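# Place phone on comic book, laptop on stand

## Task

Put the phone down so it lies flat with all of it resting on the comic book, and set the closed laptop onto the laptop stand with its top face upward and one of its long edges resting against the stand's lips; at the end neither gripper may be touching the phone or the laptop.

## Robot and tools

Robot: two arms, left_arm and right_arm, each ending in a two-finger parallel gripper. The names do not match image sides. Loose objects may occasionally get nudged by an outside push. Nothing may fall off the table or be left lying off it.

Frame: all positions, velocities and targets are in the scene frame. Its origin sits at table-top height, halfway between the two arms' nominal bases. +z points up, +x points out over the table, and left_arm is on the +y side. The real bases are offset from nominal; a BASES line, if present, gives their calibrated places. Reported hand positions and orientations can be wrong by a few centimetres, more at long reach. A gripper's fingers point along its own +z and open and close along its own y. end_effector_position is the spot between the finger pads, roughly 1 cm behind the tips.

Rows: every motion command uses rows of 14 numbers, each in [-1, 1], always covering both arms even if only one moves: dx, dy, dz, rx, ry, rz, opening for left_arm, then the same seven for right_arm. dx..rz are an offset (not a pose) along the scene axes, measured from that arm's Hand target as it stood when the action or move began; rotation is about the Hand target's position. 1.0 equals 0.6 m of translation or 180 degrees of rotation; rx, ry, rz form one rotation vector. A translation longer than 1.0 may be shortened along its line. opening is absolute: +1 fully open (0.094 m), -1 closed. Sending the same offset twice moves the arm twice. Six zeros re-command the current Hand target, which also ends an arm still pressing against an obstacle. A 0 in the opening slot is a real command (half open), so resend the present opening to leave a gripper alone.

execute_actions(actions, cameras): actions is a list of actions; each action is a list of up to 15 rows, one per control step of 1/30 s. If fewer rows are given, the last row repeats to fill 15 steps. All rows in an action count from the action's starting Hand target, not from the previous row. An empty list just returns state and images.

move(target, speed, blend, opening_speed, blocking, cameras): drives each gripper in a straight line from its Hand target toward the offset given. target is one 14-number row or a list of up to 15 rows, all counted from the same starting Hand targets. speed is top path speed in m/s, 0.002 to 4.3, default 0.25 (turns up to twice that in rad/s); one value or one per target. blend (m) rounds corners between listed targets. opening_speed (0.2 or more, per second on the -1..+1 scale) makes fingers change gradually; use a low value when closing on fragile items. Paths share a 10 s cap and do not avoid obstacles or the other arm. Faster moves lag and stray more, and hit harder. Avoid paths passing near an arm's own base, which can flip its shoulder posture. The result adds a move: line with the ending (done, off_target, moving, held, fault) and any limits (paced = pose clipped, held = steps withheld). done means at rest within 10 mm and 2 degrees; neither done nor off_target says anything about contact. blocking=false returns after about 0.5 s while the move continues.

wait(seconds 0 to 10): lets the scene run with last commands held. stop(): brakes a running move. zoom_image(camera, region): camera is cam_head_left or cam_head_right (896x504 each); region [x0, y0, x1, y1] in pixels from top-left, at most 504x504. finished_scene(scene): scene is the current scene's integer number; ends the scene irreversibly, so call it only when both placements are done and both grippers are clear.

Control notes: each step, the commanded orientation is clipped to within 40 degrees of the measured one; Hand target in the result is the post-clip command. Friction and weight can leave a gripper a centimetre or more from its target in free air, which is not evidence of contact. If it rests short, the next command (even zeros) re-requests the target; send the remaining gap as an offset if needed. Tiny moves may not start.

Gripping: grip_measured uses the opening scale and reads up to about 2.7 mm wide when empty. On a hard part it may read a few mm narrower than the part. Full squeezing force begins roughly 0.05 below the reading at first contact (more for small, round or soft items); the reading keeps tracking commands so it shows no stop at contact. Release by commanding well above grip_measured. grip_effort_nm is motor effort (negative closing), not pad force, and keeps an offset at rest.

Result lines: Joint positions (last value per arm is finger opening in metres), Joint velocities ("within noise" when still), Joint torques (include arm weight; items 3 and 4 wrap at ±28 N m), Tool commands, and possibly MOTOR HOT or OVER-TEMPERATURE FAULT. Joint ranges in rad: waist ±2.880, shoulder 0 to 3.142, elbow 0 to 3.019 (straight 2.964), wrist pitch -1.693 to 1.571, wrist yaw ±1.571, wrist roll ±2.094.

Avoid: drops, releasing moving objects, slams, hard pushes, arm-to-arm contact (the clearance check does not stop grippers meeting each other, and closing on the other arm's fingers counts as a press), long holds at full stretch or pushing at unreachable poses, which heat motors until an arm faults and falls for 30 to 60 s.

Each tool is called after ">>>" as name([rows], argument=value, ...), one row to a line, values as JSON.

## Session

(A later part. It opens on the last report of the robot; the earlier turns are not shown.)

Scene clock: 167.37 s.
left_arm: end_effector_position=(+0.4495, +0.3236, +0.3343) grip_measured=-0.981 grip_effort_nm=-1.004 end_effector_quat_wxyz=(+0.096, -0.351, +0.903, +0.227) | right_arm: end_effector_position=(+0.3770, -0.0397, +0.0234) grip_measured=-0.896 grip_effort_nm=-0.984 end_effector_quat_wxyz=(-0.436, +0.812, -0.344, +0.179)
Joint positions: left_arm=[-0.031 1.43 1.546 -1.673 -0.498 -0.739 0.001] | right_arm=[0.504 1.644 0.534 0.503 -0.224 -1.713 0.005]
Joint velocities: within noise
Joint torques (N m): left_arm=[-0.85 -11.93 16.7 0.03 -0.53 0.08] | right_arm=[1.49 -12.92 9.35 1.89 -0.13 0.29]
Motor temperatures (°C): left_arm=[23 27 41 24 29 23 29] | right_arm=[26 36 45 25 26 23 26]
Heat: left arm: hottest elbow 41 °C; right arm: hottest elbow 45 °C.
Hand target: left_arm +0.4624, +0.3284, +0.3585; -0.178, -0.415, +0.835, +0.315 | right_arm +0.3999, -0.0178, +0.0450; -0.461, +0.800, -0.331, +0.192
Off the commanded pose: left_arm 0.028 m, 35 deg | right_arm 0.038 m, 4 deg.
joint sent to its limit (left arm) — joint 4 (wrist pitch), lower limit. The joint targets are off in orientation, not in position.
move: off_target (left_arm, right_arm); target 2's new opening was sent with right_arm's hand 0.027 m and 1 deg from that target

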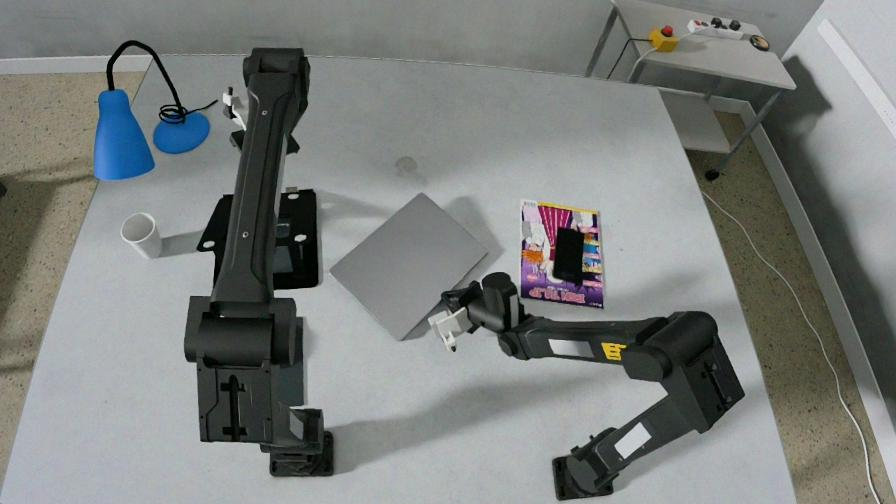

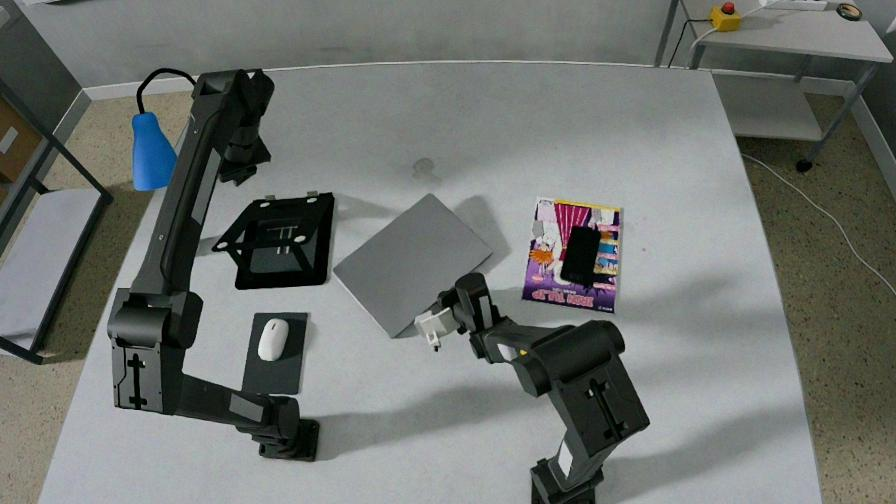

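>>> move([
  [0,0,0,0,0,0,-1,-0.17,-0.17,0.02,0,0,0,-1],
  [0,0,0,0,0,0,-1,-0.17,-0.16,0.02,0.059,-0.059,0,0.8],
  [0,0,0,0,0,0,-1,-0.15,-0.135,-0.005,0.059,-0.059,0,0.8],
], speed=0.2)

>>> zoom_image(camera="cam_head_left", region=[330, 190, 530, 390])

>>> zoom_image(camera="cam_head_right", region=[330, 190, 530, 390])

Scene clock: 180.57 s.
left_arm: end_effector_position=(+0.4495, +0.3236, +0.3343) grip_measured=-0.981 grip_effort_nm=-0.999 end_effector_quat_wxyz=(+0.096, -0.351, +0.903, +0.227) | right_arm: end_effector_position=(+0.3008, -0.1113, +0.0503) grip_measured=+0.799 grip_effort_nm=0.071 end_effector_quat_wxyz=(-0.560, +0.730, -0.305, +0.245)
Joint positions: left_arm=[-0.031 1.43 1.546 -1.673 -0.498 -0.739 0.001] | right_arm=[0.374 1.712 0.172 1.266 -0.371 -1.689 0.084]
Joint velocities: within noise
Joint torques (N m): left_arm=[-0.56 -12.45 16.59 -0.03 -0.49 0.1] | right_arm=[2.14 -5.77 4.44 1.88 -0.01 0.34]
Motor temperatures (°C): left_arm=[23 27 42 24 29 23 29] | right_arm=[26 36 44 25 25 23 26]
Heat: left arm: hottest elbow 42 °C; right arm: hottest elbow 44 °C.
Hand target: left_arm +0.4624, +0.3284, +0.3585; -0.178, -0.415, +0.835, +0.315 | right_arm +0.3099, -0.0987, +0.0420; -0.562, +0.733, -0.304, +0.234
Off the commanded pose: left_arm 0.028 m, 35 deg | right_arm 0.018 m, 1 deg.
joint sent to its limit (left arm) — joint 4 (wrist pitch), lower limit. The joint targets are off in orientation, not in position.
move: off_target (left_arm, right_arm); target 2's new opening was sent with right_arm's hand 0.025 m and 5 deg from that target

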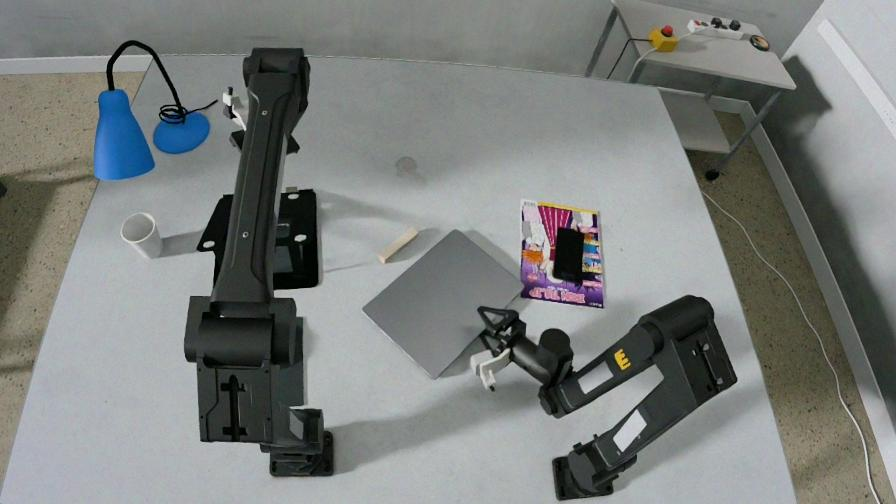

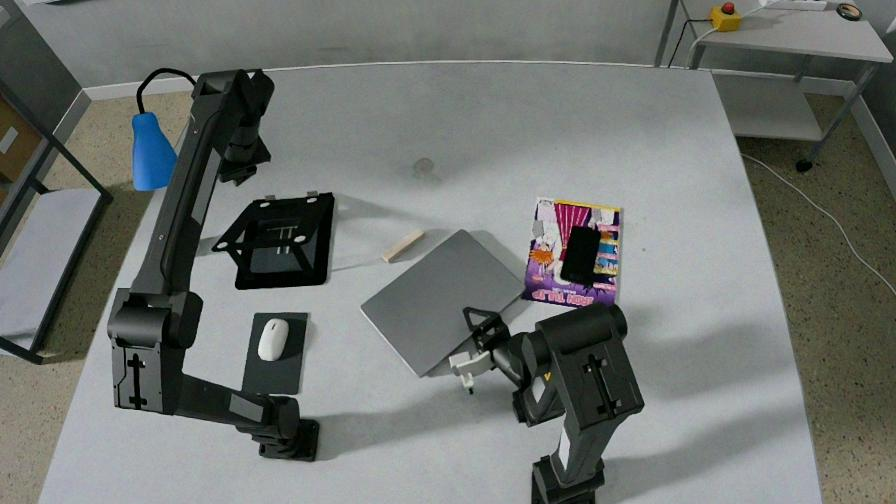

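Scaled by 2.520.

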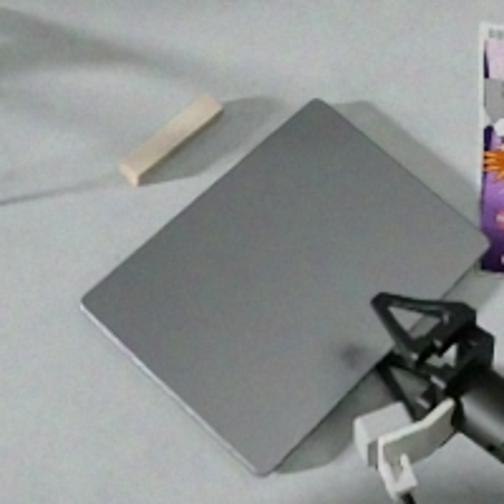

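Scaled by 2.520.

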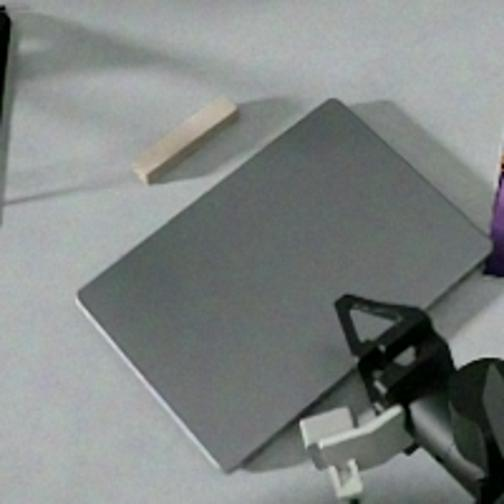

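>>> move([
  [0,0,0,0,0,0,-1,0.065,0.065,-0.006,0,0,0,0.8],
  [0,0,0,0,0,0,-1,0.065,0.065,-0.006,0,0,0,-1],
], speed=0.12, opening_speed=0.5)

>>> zoom_image(camera="cam_head_left", region=[330, 190, 530, 390])

>>> zoom_image(camera="cam_head_right", region=[330, 190, 530, 390])

Scene clock: 189.87 s.
left_arm: end_effector_position=(+0.4495, +0.3236, +0.3343) grip_measured=-0.981 grip_effort_nm=-0.999 end_effector_quat_wxyz=(+0.096, -0.351, +0.903, +0.227) | right_arm: end_effector_position=(+0.3320, -0.0780, +0.0286) grip_measured=-0.711 grip_effort_nm=-1.033 end_effector_quat_wxyz=(-0.543, +0.743, -0.316, +0.232)
Joint positions: left_arm=[-0.031 1.43 1.546 -1.673 -0.498 -0.739 0.001] | right_arm=[0.449 1.792 0.295 1.175 -0.295 -1.67 0.014]
Joint velocities: within noise
Joint torques (N m): left_arm=[-0.56 -12.1 16.61 0.1 -0.49 0.07] | right_arm=[1.73 -10.7 5.82 1.74 -0.29 0.35]
Motor temperatures (°C): left_arm=[23 27 42 24 28 23 29] | right_arm=[26 35 43 25 25 23 26]
Heat: left arm: hottest elbow 42 °C; right arm: hottest elbow 43 °C.
Hand target: left_arm +0.4624, +0.3284, +0.3585; -0.178, -0.415, +0.835, +0.315 | right_arm +0.3489, -0.0597, +0.0385; -0.562, +0.733, -0.304, +0.234
Off the commanded pose: left_arm 0.028 m, 35 deg | right_arm 0.027 m, 3 deg.
joint sent to its limit (left arm) — joint 4 (wrist pitch), lower limit. The joint targets are off in orientation, not in position.
move: off_target (left_arm, right_arm); target 2's new opening was sent with right_arm's hand 0.025 m and 2 deg from that target

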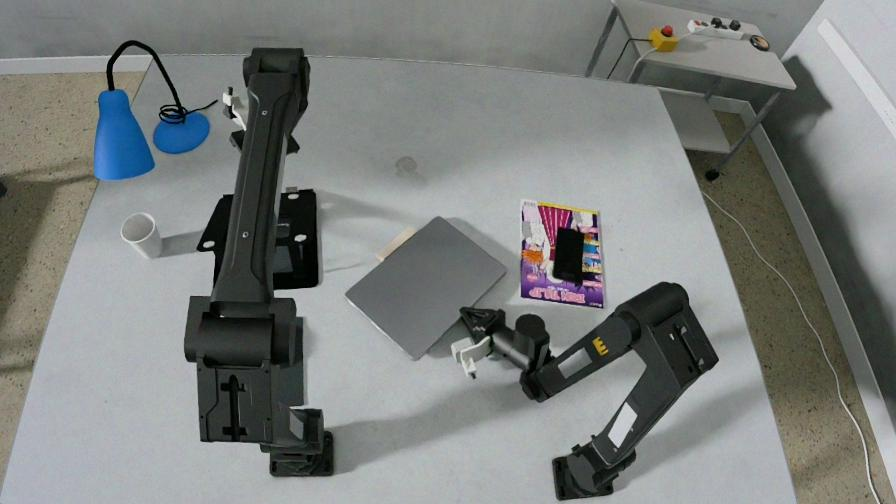

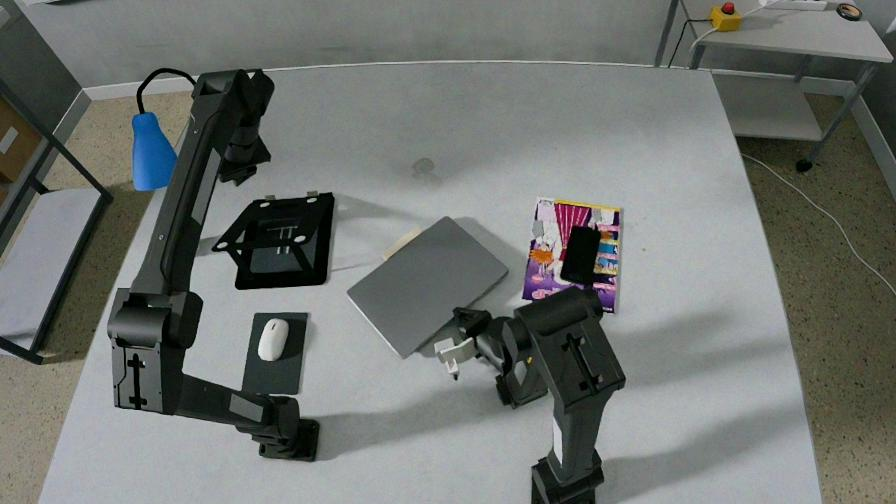

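Scaled by 2.520.

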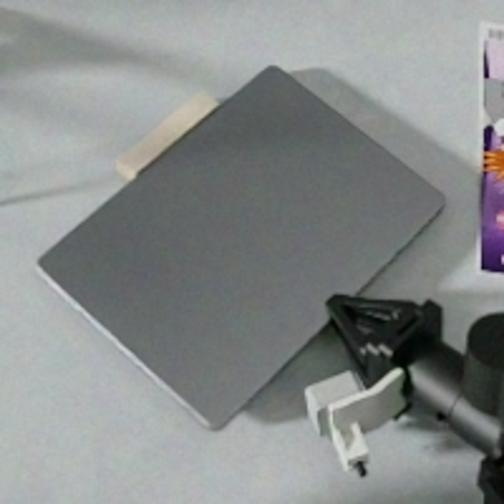

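Scaled by 2.520.

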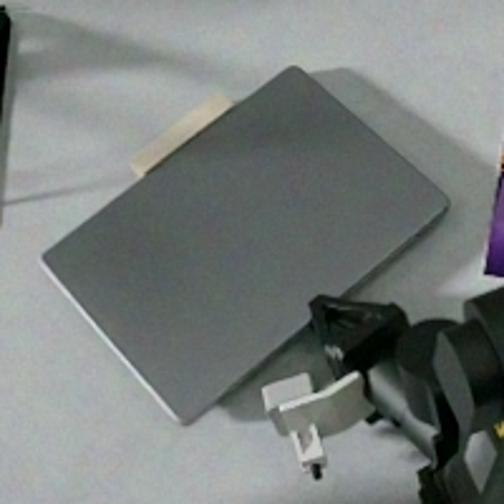

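>>> move([
  [0.163,-0.38,-0.12,-0.213,-0.12,-0.28,-1,0,0,0,0,0,0,-1],
  [0.163,-0.395,-0.542,-0.213,-0.12,-0.28,-1,0,0,0,0,0,0,-1],
], speed=0.3)

>>> zoom_image(camera="cam_head_left", region=[330, 190, 530, 390])

>>> zoom_image(camera="cam_head_right", region=[330, 190, 530, 390])

Scene clock: 199.07 s.
left_arm: end_effector_position=(+0.5590, +0.1001, +0.0304) grip_measured=-0.981 grip_effort_nm=-1.004 end_effector_quat_wxyz=(-0.008, -0.007, +1.000, +0.002) | right_arm: end_effector_position=(+0.3320, -0.0780, +0.0286) grip_measured=-0.712 grip_effort_nm=-1.033 end_effector_quat_wxyz=(-0.543, +0.743, -0.316, +0.232)
Joint positions: left_arm=[-0.291 1.927 1.419 -1.08 0 -0.276 0.001] | right_arm=[0.449 1.792 0.295 1.175 -0.295 -1.67 0.014]
Joint velocities: within noise
Joint torques (N m): left_arm=[-2.32 -20.89 8.73 0.9 0.03 -0.02] | right_arm=[1.73 -10.87 5.82 1.72 -0.3 0.36]
Motor temperatures (°C): left_arm=[23 27 43 24 28 23 30] | right_arm=[26 36 42 25 25 23 27]
Heat: left arm: hottest elbow 43 °C; right arm: hottest elbow 42 °C.
Hand target: left_arm +0.5600, +0.0914, +0.0333; +0.000, +0.001, +1.000, -0.001 | right_arm +0.3489, -0.0597, +0.0385; -0.562, +0.733, -0.304, +0.234
Off the commanded pose: left_arm 0.009 m, 1 deg | right_arm 0.027 m, 3 deg.
move: off_target (right_arm)

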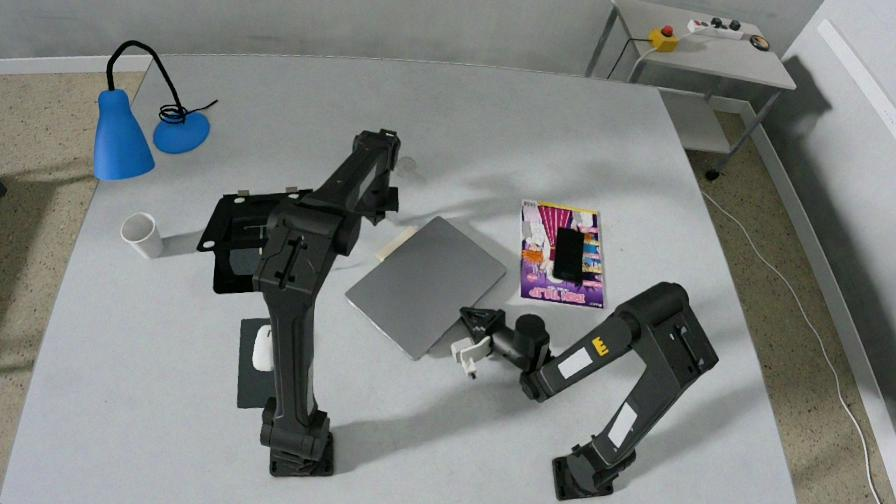

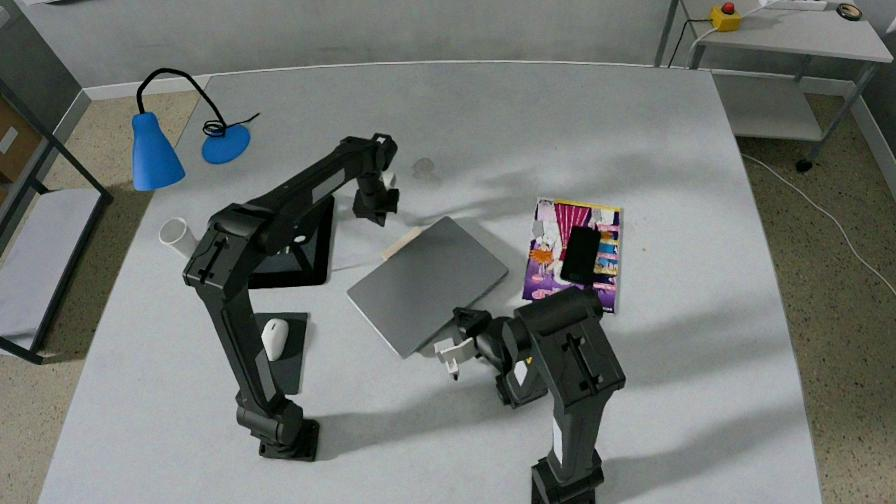

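Scaled by 2.520.

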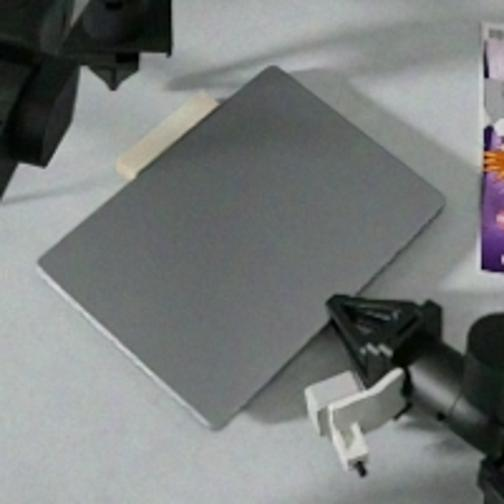

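Scaled by 2.520.

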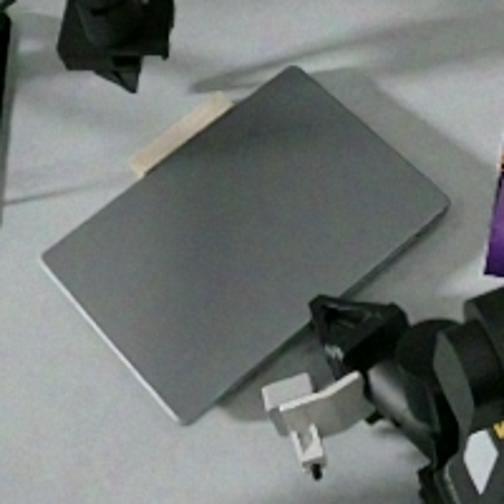

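>>> move([
  [-0.06,-0.08,0,0,0,0,-1,0,0,0,0,0,0,-1],
  [-0.06,-0.08,0,0,0,0,-1,0,0,0,0,0,0,0.5],
  [-0.06,-0.08,0,0,0,0,-1,0,0,0,0,0,0,0.5],
  [-0.06,-0.08,0,0,0,0,-1,0.09,0.09,0,0,0,0,0.5],
  [-0.06,-0.08,0,0,0,0,-1,0.09,0.09,0,0,0,0,-1],
], speed=0.1, opening_speed=0.6)

>>> zoom_image(camera="cam_head_left", region=[330, 190, 530, 390])

>>> zoom_image(camera="cam_head_right", region=[330, 190, 530, 390])

Scene clock: 210.53 s.
left_arm: end_effector_position=(+0.5377, +0.0601, +0.0252) grip_measured=-0.981 grip_effort_nm=-0.999 end_effector_quat_wxyz=(+0.007, -0.008, +1.000, +0.010) | right_arm: end_effector_position=(+0.3747, -0.0333, +0.0311) grip_measured=-0.528 grip_effort_nm=-1.018 end_effector_quat_wxyz=(-0.545, +0.743, -0.309, +0.234)
Joint positions: left_arm=[-0.382 1.902 1.364 -1.027 -0.025 -0.369 0.001] | right_arm=[0.511 1.828 0.452 1.065 -0.244 -1.659 0.022]
Joint velocities: within noise
Joint torques (N m): left_arm=[-3.78 -20.6 7.58 -0.59 0.98 -0.04] | right_arm=[1.9 -11.28 9.51 0.83 0.12 0.43]
Motor temperatures (°C): left_arm=[23 28 42 24 29 23 30] | right_arm=[26 35 42 25 25 23 26]
Heat: left arm: hottest elbow 42 °C; right arm: hottest elbow 42 °C.
Hand target: left_arm +0.5241, +0.0433, +0.0333; +0.000, +0.001, +1.000, -0.001 | right_arm +0.4028, -0.0057, +0.0384; -0.562, +0.733, -0.304, +0.233
Off the commanded pose: left_arm 0.023 m, 2 deg | right_arm 0.040 m, 2 deg.
move: off_target (left_arm, right_arm); target 2's new opening was sent with right_arm's hand 0.027 m and 3 deg from that target; target 5's new opening was sent with right_arm's hand 0.038 m and 1 deg from that target

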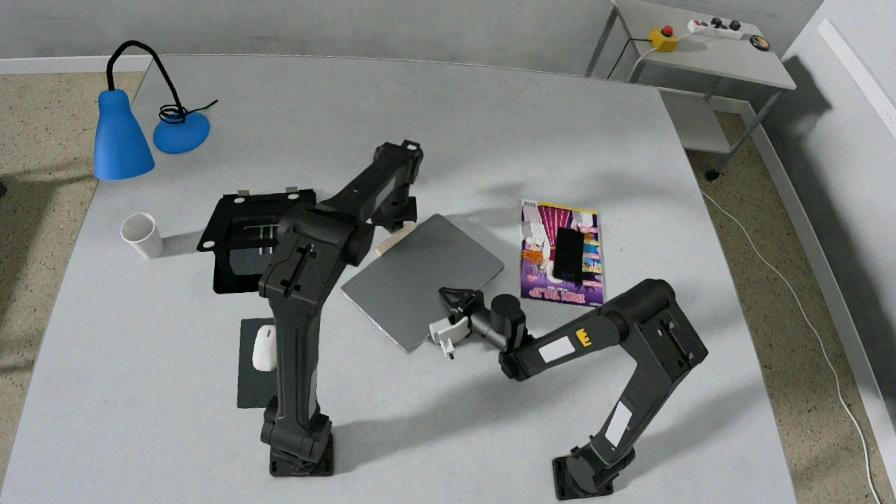

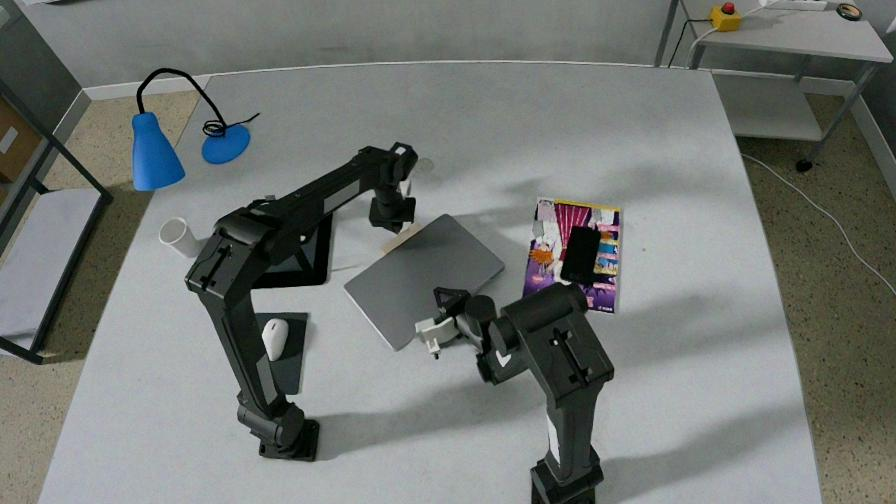

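Scaled by 2.520.

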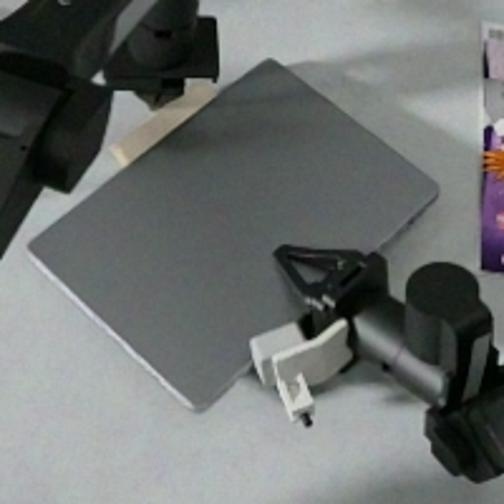

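Scaled by 2.520.

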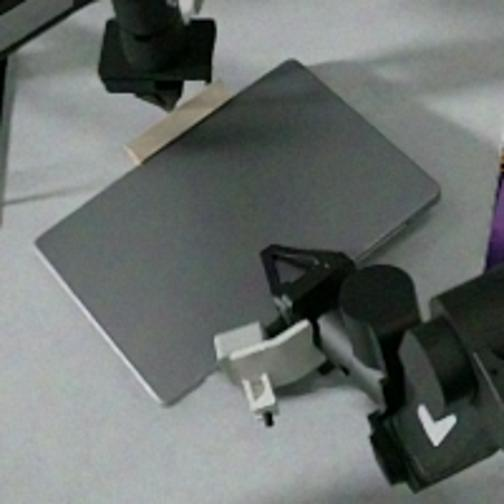

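>>> move([
  [0.02,0.03,0.3,0,0,0,-1,0,0,0,0,0,0,-1],
  [-0.5,0.66,0.45,0,0,0,-1,0,0,0.2,0,0,0,-1],
], speed=0.25, cameras=[])

>>> move([
  [0,0,0,0,0,0,-1,0.03,0.02,0.27,0.0,0.0,0,-1],
  [0,0,0,0,0,0,-1,0.06,0.0,0.5,0.02,-0.02,0,-1],
], speed=0.13)

>>> zoom_image(camera="cam_head_left", region=[320, 140, 560, 380])

Scene clock: 218.50 s.
left_arm: end_effector_position=(+0.2266, +0.4367, +0.2956) grip_measured=-0.981 grip_effort_nm=-0.994 end_effector_quat_wxyz=(+0.010, +0.003, +1.000, +0.011) | right_arm: end_effector_position=(+0.3794, -0.0263, +0.0873) grip_measured=-0.659 grip_effort_nm=-1.038 end_effector_quat_wxyz=(-0.503, +0.775, -0.324, +0.206)
Joint positions: left_arm=[0.753 1.043 1.173 -1.671 -0.001 0.787 0.001] | right_arm=[0.521 1.525 0.518 0.572 -0.236 -1.672 0.016]
Joint velocities: within noise
Joint torques (N m): left_arm=[-0.56 -7.3 11.67 -0.03 0.15 0.12] | right_arm=[1.08 -18.73 10.3 2.52 -0.33 0.53]
Motor temperatures (°C): left_arm=[23 28 42 24 29 23 30] | right_arm=[26 36 43 25 25 23 27]
Heat: left arm: hottest elbow 42 °C; right arm: hottest elbow 43 °C.
Hand target: left_arm +0.2240, +0.4392, +0.3034; +0.000, +0.001, +1.000, -0.001 | right_arm +0.4029, -0.0057, +0.1584; -0.562, +0.733, -0.303, +0.234
Off the commanded pose: left_arm 0.009 m, 2 deg | right_arm 0.078 m, 9 deg.
joint sent to its limit (left arm) — joint 4 (wrist pitch), lower limit. The joint targets still meet the commanded pose.
move: off_target (right_arm)
No camera images: "cameras" was empty.

Scene clock: 221.80 s.
left_arm: end_effector_position=(+0.2265, +0.4368, +0.2956) grip_measured=-0.981 grip_effort_nm=-0.989 end_effector_quat_wxyz=(+0.010, +0.003, +1.000, +0.011) | right_arm: end_effector_position=(+0.3889, -0.0287, +0.2694) grip_measured=-0.663 grip_effort_nm=-1.038 end_effector_quat_wxyz=(-0.473, +0.791, -0.352, +0.161)
Joint positions: left_arm=[0.753 1.043 1.173 -1.671 -0.001 0.788 0.001] | right_arm=[0.491 1.156 0.863 -0.255 -0.284 -1.649 0.016]
Joint velocities: within noise
Joint torques (N m): left_arm=[-0.32 -6.89 11.52 -0.05 0.15 0.08] | right_arm=[-0.44 -18.08 24.54 3.81 -0.62 0.39]
Motor temperatures (°C): left_arm=[23 28 42 24 29 23 30] | right_arm=[26 36 46 25 25 24 27]
Heat: left arm: hottest elbow 42 °C; right arm: hottest elbow 46 °C.
Hand target: left_arm +0.2240, +0.4393, +0.3034; +0.000, +0.001, +1.000, -0.001 | right_arm +0.4389, -0.0057, +0.4585; -0.594, +0.707, -0.293, +0.247
Off the commanded pose: left_arm 0.009 m, 2 deg | right_arm 0.197 m, 21 deg.
joint sent to its limit (left arm) — joint 4 (wrist pitch), lower limit. The joint targets still meet the commanded pose.
move: off_target (right_arm)

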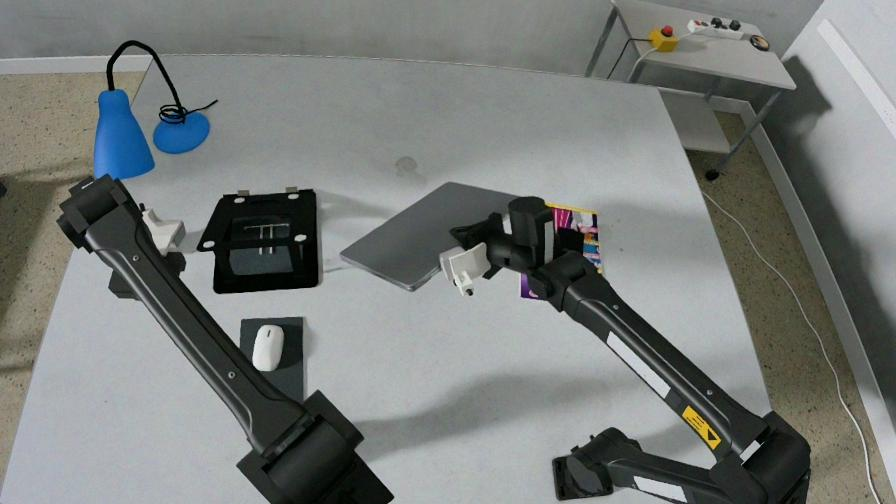

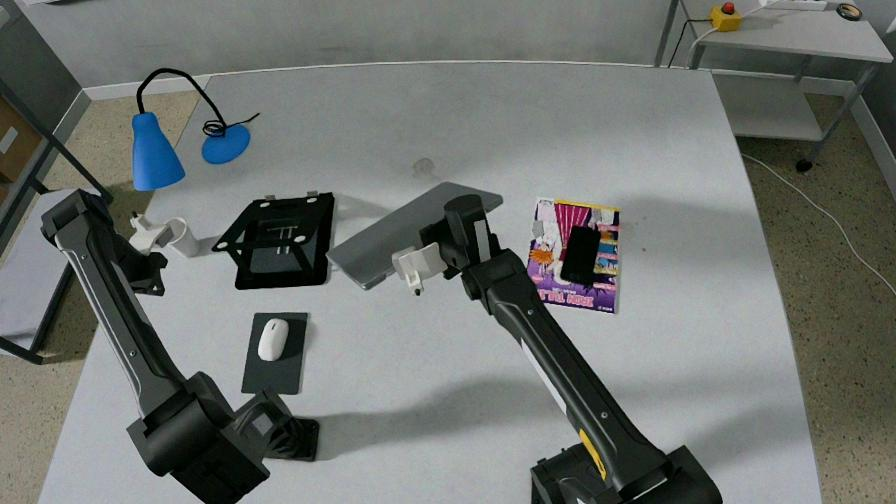

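Scaled by 2.100.

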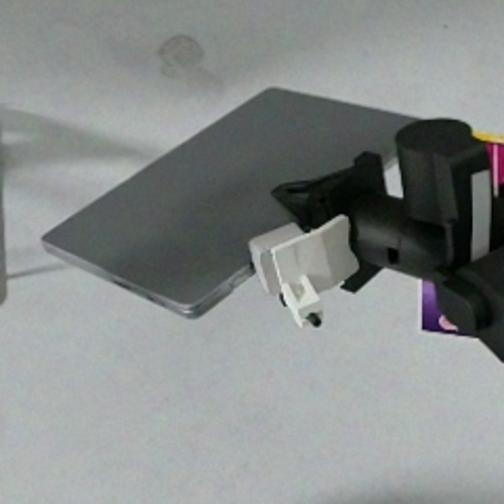

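>>> move(target=[-0.1,0.17,0,0,0,0,-1,-0.015,0.41,0.11,0.05,0,-0.25,-1], speed=0.16)

>>> zoom_image(camera="cam_head_left", region=[180, 100, 440, 360])

Scene clock: 231.37 s.
left_arm: end_effector_position=(+0.1617, +0.5250, +0.2800) grip_measured=-0.981 grip_effort_nm=-0.994 end_effector_quat_wxyz=(-0.011, +0.003, +1.000, -0.024) | right_arm: end_effector_position=(+0.4159, +0.2218, +0.3461) grip_measured=-0.664 grip_effort_nm=-1.038 end_effector_quat_wxyz=(-0.389, +0.608, -0.520, +0.456)
Joint positions: left_arm=[1.109 1.186 1.234 -1.671 0 1.144 0.001] | right_arm=[1.082 1.761 1.616 -0.419 1.016 -1.234 0.016]
Joint velocities: within noise
Joint torques (N m): left_arm=[-0.91 -8.06 16.39 -0.2 0.01 0.13] | right_arm=[0.73 -29.51 23.8 2.73 1.79 0.42]
Motor temperatures (°C): left_arm=[23 27 42 24 28 23 30] | right_arm=[26 37 59 26 26 24 27]
Heat: left arm: hottest elbow 42 °C; right arm: hottest elbow 59 °C.
Hand target: left_arm +0.1640, +0.5412, +0.3034; +0.000, +0.001, +1.000, -0.001 | right_arm +0.4301, +0.2403, +0.5244; -0.507, +0.494, -0.559, +0.432
Off the commanded pose: left_arm 0.029 m, 3 deg | right_arm 0.180 m, 20 deg.
move: off_target (left_arm, right_arm)

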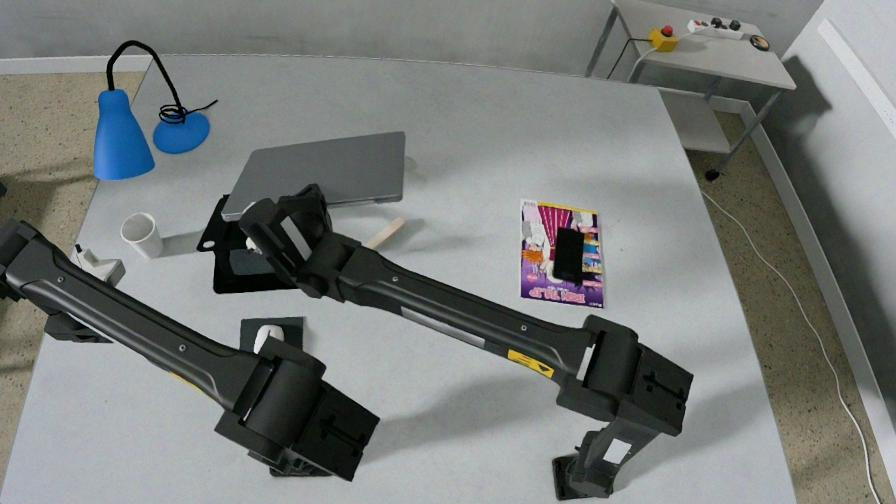

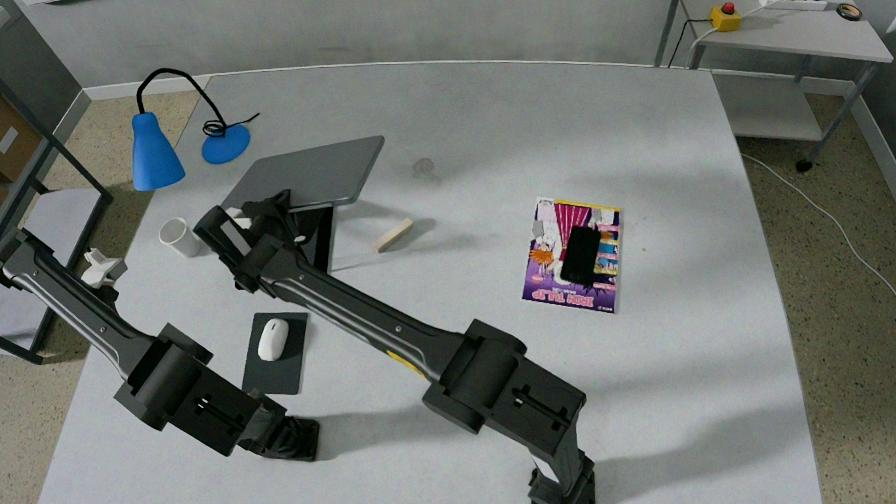

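Scaled by 1.938.

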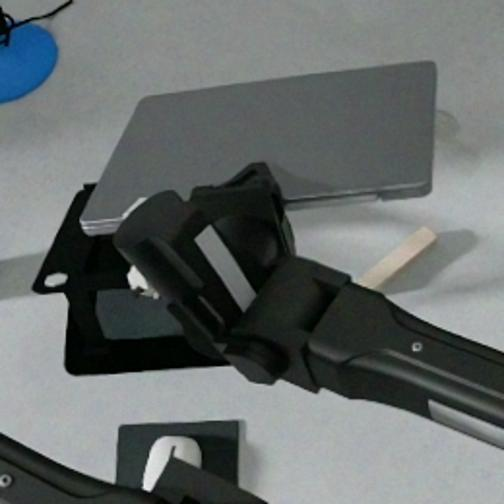

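>>> move(target=[0,0,0,0,0,0,-1,0.065,0.27,-0.11,0.05,0.07,0,-1], speed=0.2)

>>> zoom_image(camera="cam_head_left", region=[160, 100, 360, 300])

>>> zoom_image(camera="cam_head_right", region=[180, 100, 380, 300])

Scene clock: 239.13 s.
left_arm: end_effector_position=(+0.1617, +0.5250, +0.2800) grip_measured=-0.981 grip_effort_nm=-0.994 end_effector_quat_wxyz=(-0.011, +0.003, +1.000, -0.024) | right_arm: end_effector_position=(+0.4581, +0.3927, +0.2635) grip_measured=-0.663 grip_effort_nm=-1.043 end_effector_quat_wxyz=(-0.365, +0.602, -0.613, +0.359)
Joint positions: left_arm=[1.109 1.186 1.234 -1.671 0 1.144 0.001] | right_arm=[1.12 2.479 2.726 -1.147 0.918 -0.768 0.016]
Joint velocities: within noise
Joint torques (N m): left_arm=[0.21 -8.18 16.51 -0.09 0.06 0.09] | right_arm=[0.56 -39.88 22.63 2.07 2.27 0.4]
Motor temperatures (°C): left_arm=[23 27 44 24 28 23 30] | right_arm=[26 39 63 25 28 24 27]
Heat: left arm: hottest elbow 44 °C; right arm: hottest elbow 63 °C.
Hand target: left_arm +0.1640, +0.5412, +0.3034; +0.000, +0.001, +1.000, -0.001 | right_arm +0.4691, +0.4023, +0.4582; -0.479, +0.497, -0.643, +0.330
Off the commanded pose: left_arm 0.029 m, 3 deg | right_arm 0.195 m, 18 deg.
move: off_target (left_arm, right_arm)

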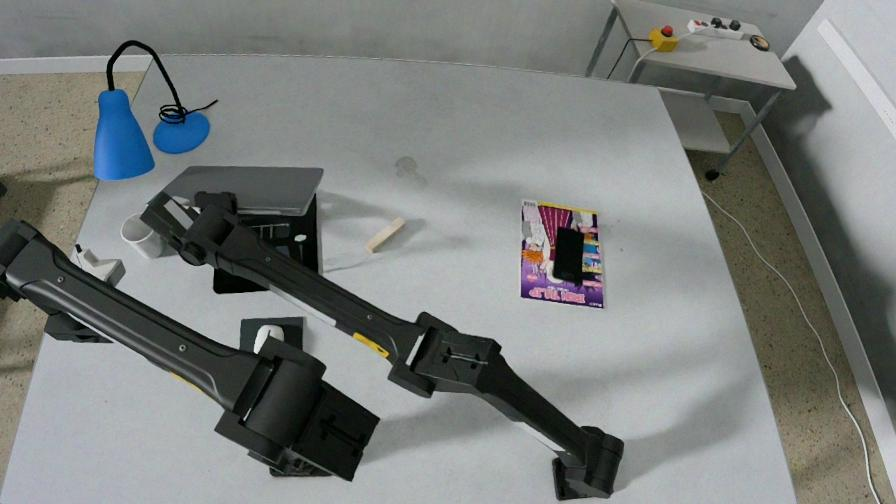

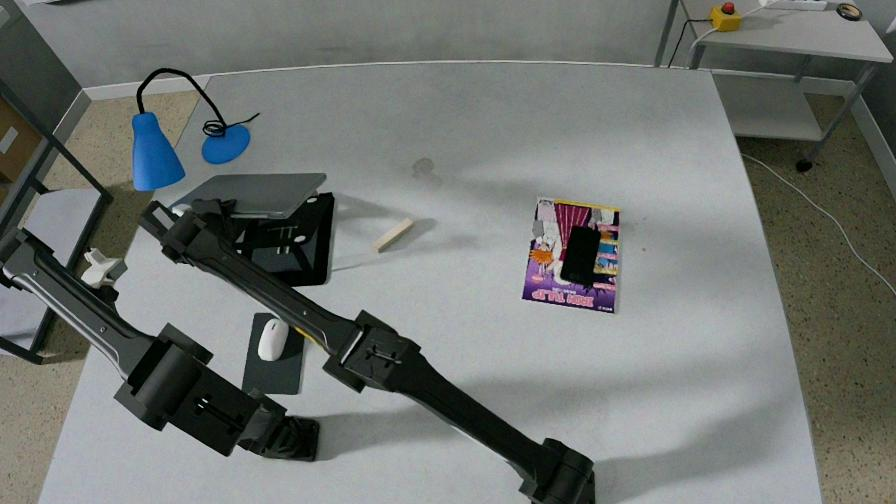

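Scaled by 2.520.

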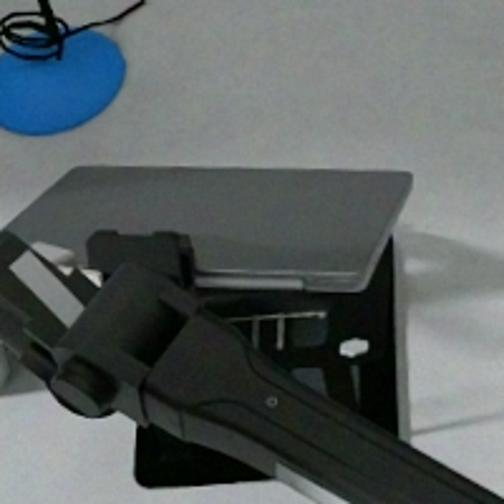

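Scaled by 2.520.

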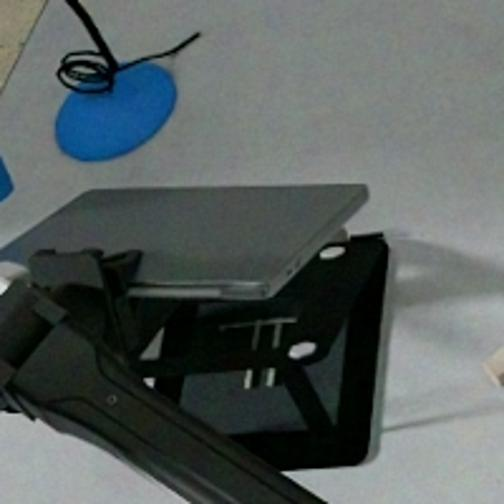

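>>> move(target=[0,0,0,0,0,0,-1,0.03,0.02,-0.2,0,0,0,-1], speed=0.12)

>>> zoom_image(camera="cam_head_left", region=[160, 100, 360, 300])

>>> zoom_image(camera="cam_head_right", region=[180, 100, 380, 300])

Scene clock: 249.77 s.
left_arm: end_effector_position=(+0.1617, +0.5250, +0.2800) grip_measured=-0.981 grip_effort_nm=-0.994 end_effector_quat_wxyz=(-0.011, +0.003, +1.000, -0.024) | right_arm: end_effector_position=(+0.4658, +0.4085, +0.1795) grip_measured=-0.663 grip_effort_nm=-1.043 end_effector_quat_wxyz=(-0.376, +0.587, -0.625, +0.351)
Joint positions: left_arm=[1.109 1.186 1.234 -1.671 0 1.144 0.001] | right_arm=[1.12 2.507 2.554 -0.937 0.919 -0.73 0.016]
Joint velocities: within noise
Joint torques (N m): left_arm=[-1.2 -8.41 16.47 -0.1 0 0.15] | right_arm=[-0.32 -41.52 15.64 3.29 2.26 0.28]
Motor temperatures (°C): left_arm=[23 27 45 24 28 23 30] | right_arm=[26 47 68 25 32 24 27]
Heat: left arm: hottest elbow 45 °C; right arm: hottest elbow 68 °C.
Hand target: left_arm +0.1640, +0.5412, +0.3034; +0.000, +0.001, +1.000, -0.001 | right_arm +0.4870, +0.4143, +0.3383; -0.479, +0.497, -0.643, +0.330
Off the commanded pose: left_arm 0.029 m, 3 deg | right_arm 0.160 m, 16 deg.
move: off_target (left_arm, right_arm)

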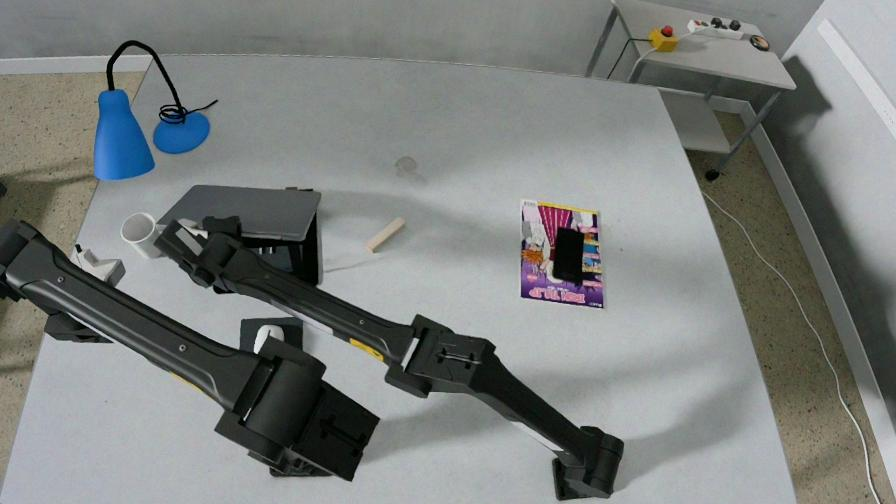

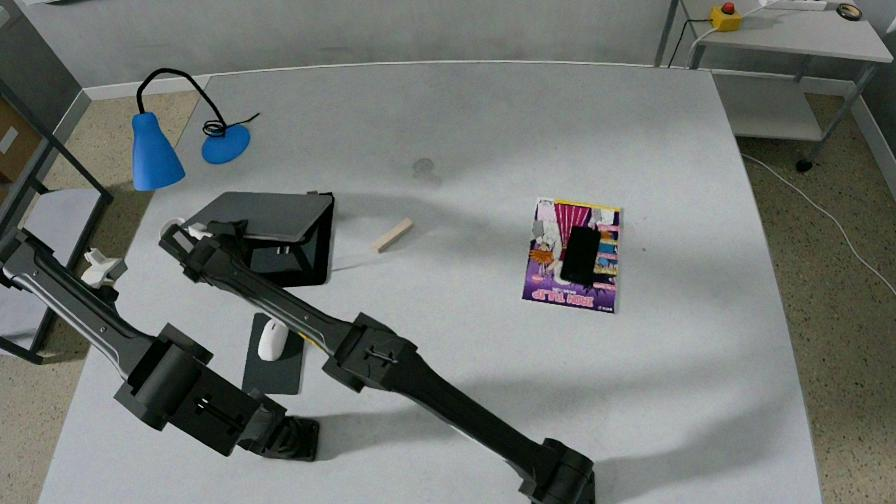

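Scaled by 2.520.

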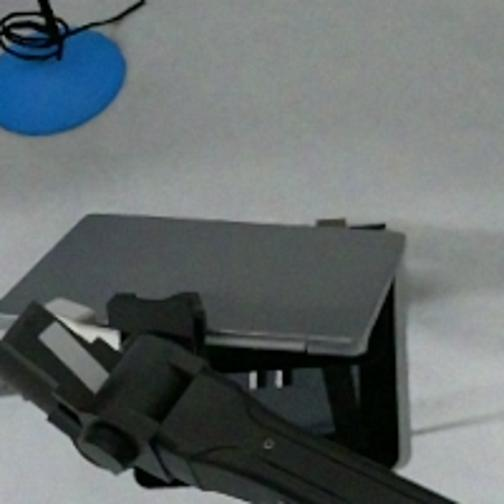

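Scaled by 2.520.

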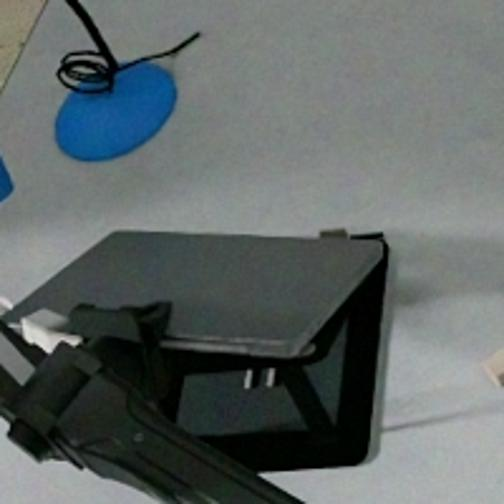

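>>> move([
  [0,0,0,0,0,0,-1,-0.015,-0.01,-0.1,0,0.06,0,-1],
  [0,0,0,0,0,0,-1,-0.03,-0.02,-0.2,0,0.11,0,-1],
], speed=0.08)

>>> zoom_image(camera="cam_head_left", region=[160, 100, 360, 300])

>>> zoom_image(camera="cam_head_right", region=[180, 100, 380, 300])

Scene clock: 256.83 s.
left_arm: end_effector_position=(+0.1617, +0.5250, +0.2800) grip_measured=-0.981 grip_effort_nm=-0.989 end_effector_quat_wxyz=(-0.011, +0.003, +1.000, -0.024) | right_arm: end_effector_position=(+0.4599, +0.3975, +0.1678) grip_measured=-0.655 grip_effort_nm=-1.038 end_effector_quat_wxyz=(-0.323, +0.630, -0.646, +0.285)
Joint positions: left_arm=[1.109 1.186 1.234 -1.671 0 1.144 0.001] | right_arm=[1.096 2.502 2.598 -1.116 0.741 -0.663 0.016]
Joint velocities: within noise
Joint torques (N m): left_arm=[0.09 -8.76 16.53 -0.13 0.03 0.13] | right_arm=[-0.03 -33.67 15.47 0.32 -0.07 1.84]
Motor temperatures (°C): left_arm=[23 27 46 24 28 23 30] | right_arm=[26 50 67 25 32 24 28]
Heat: left arm: hottest elbow 46 °C; right arm: hottest elbow 67 °C.
Hand target: left_arm +0.1640, +0.5412, +0.3034; +0.000, +0.001, +1.000, -0.001 | right_arm +0.4691, +0.4022, +0.2182; -0.362, +0.547, -0.716, +0.240
Off the commanded pose: left_arm 0.029 m, 3 deg | right_arm 0.052 m, 14 deg.
move: off_target (left_arm, right_arm)

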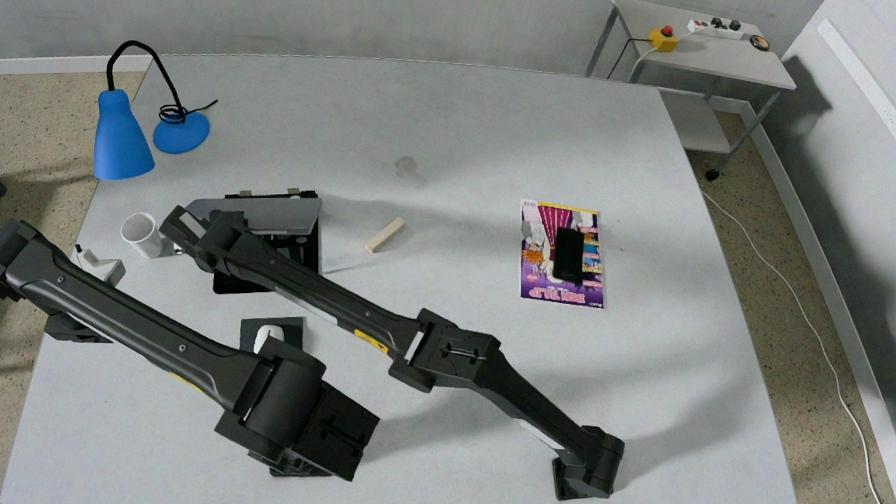

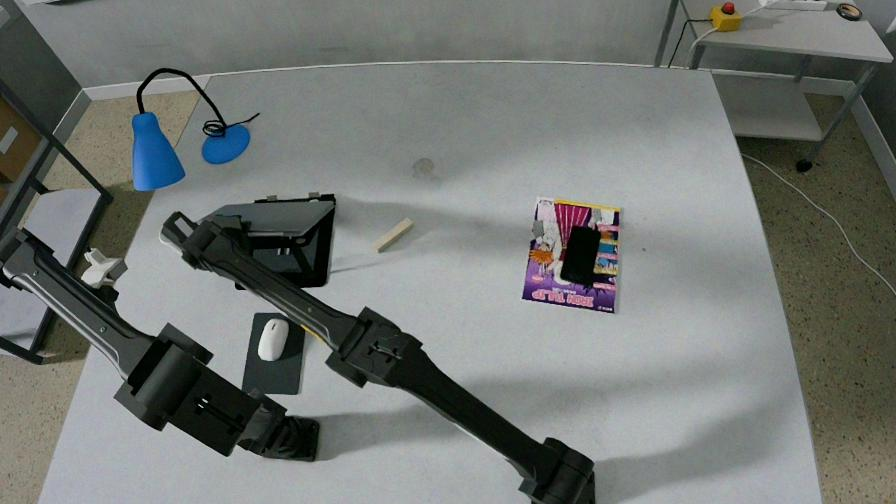

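Scaled by 2.520.

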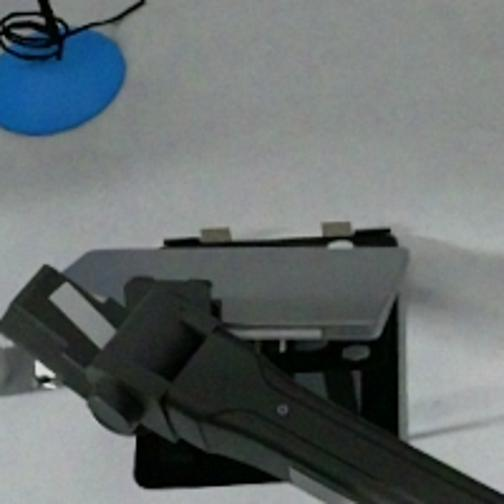

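Scaled by 2.520.

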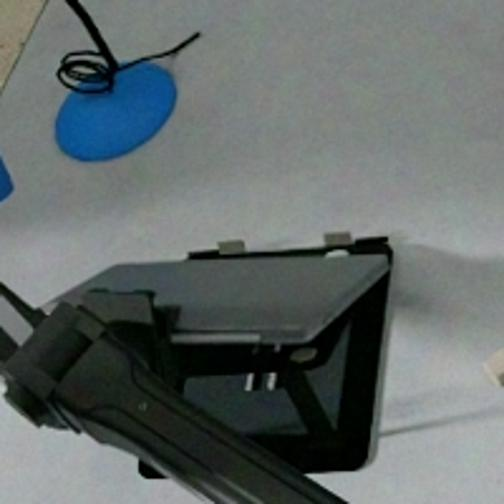

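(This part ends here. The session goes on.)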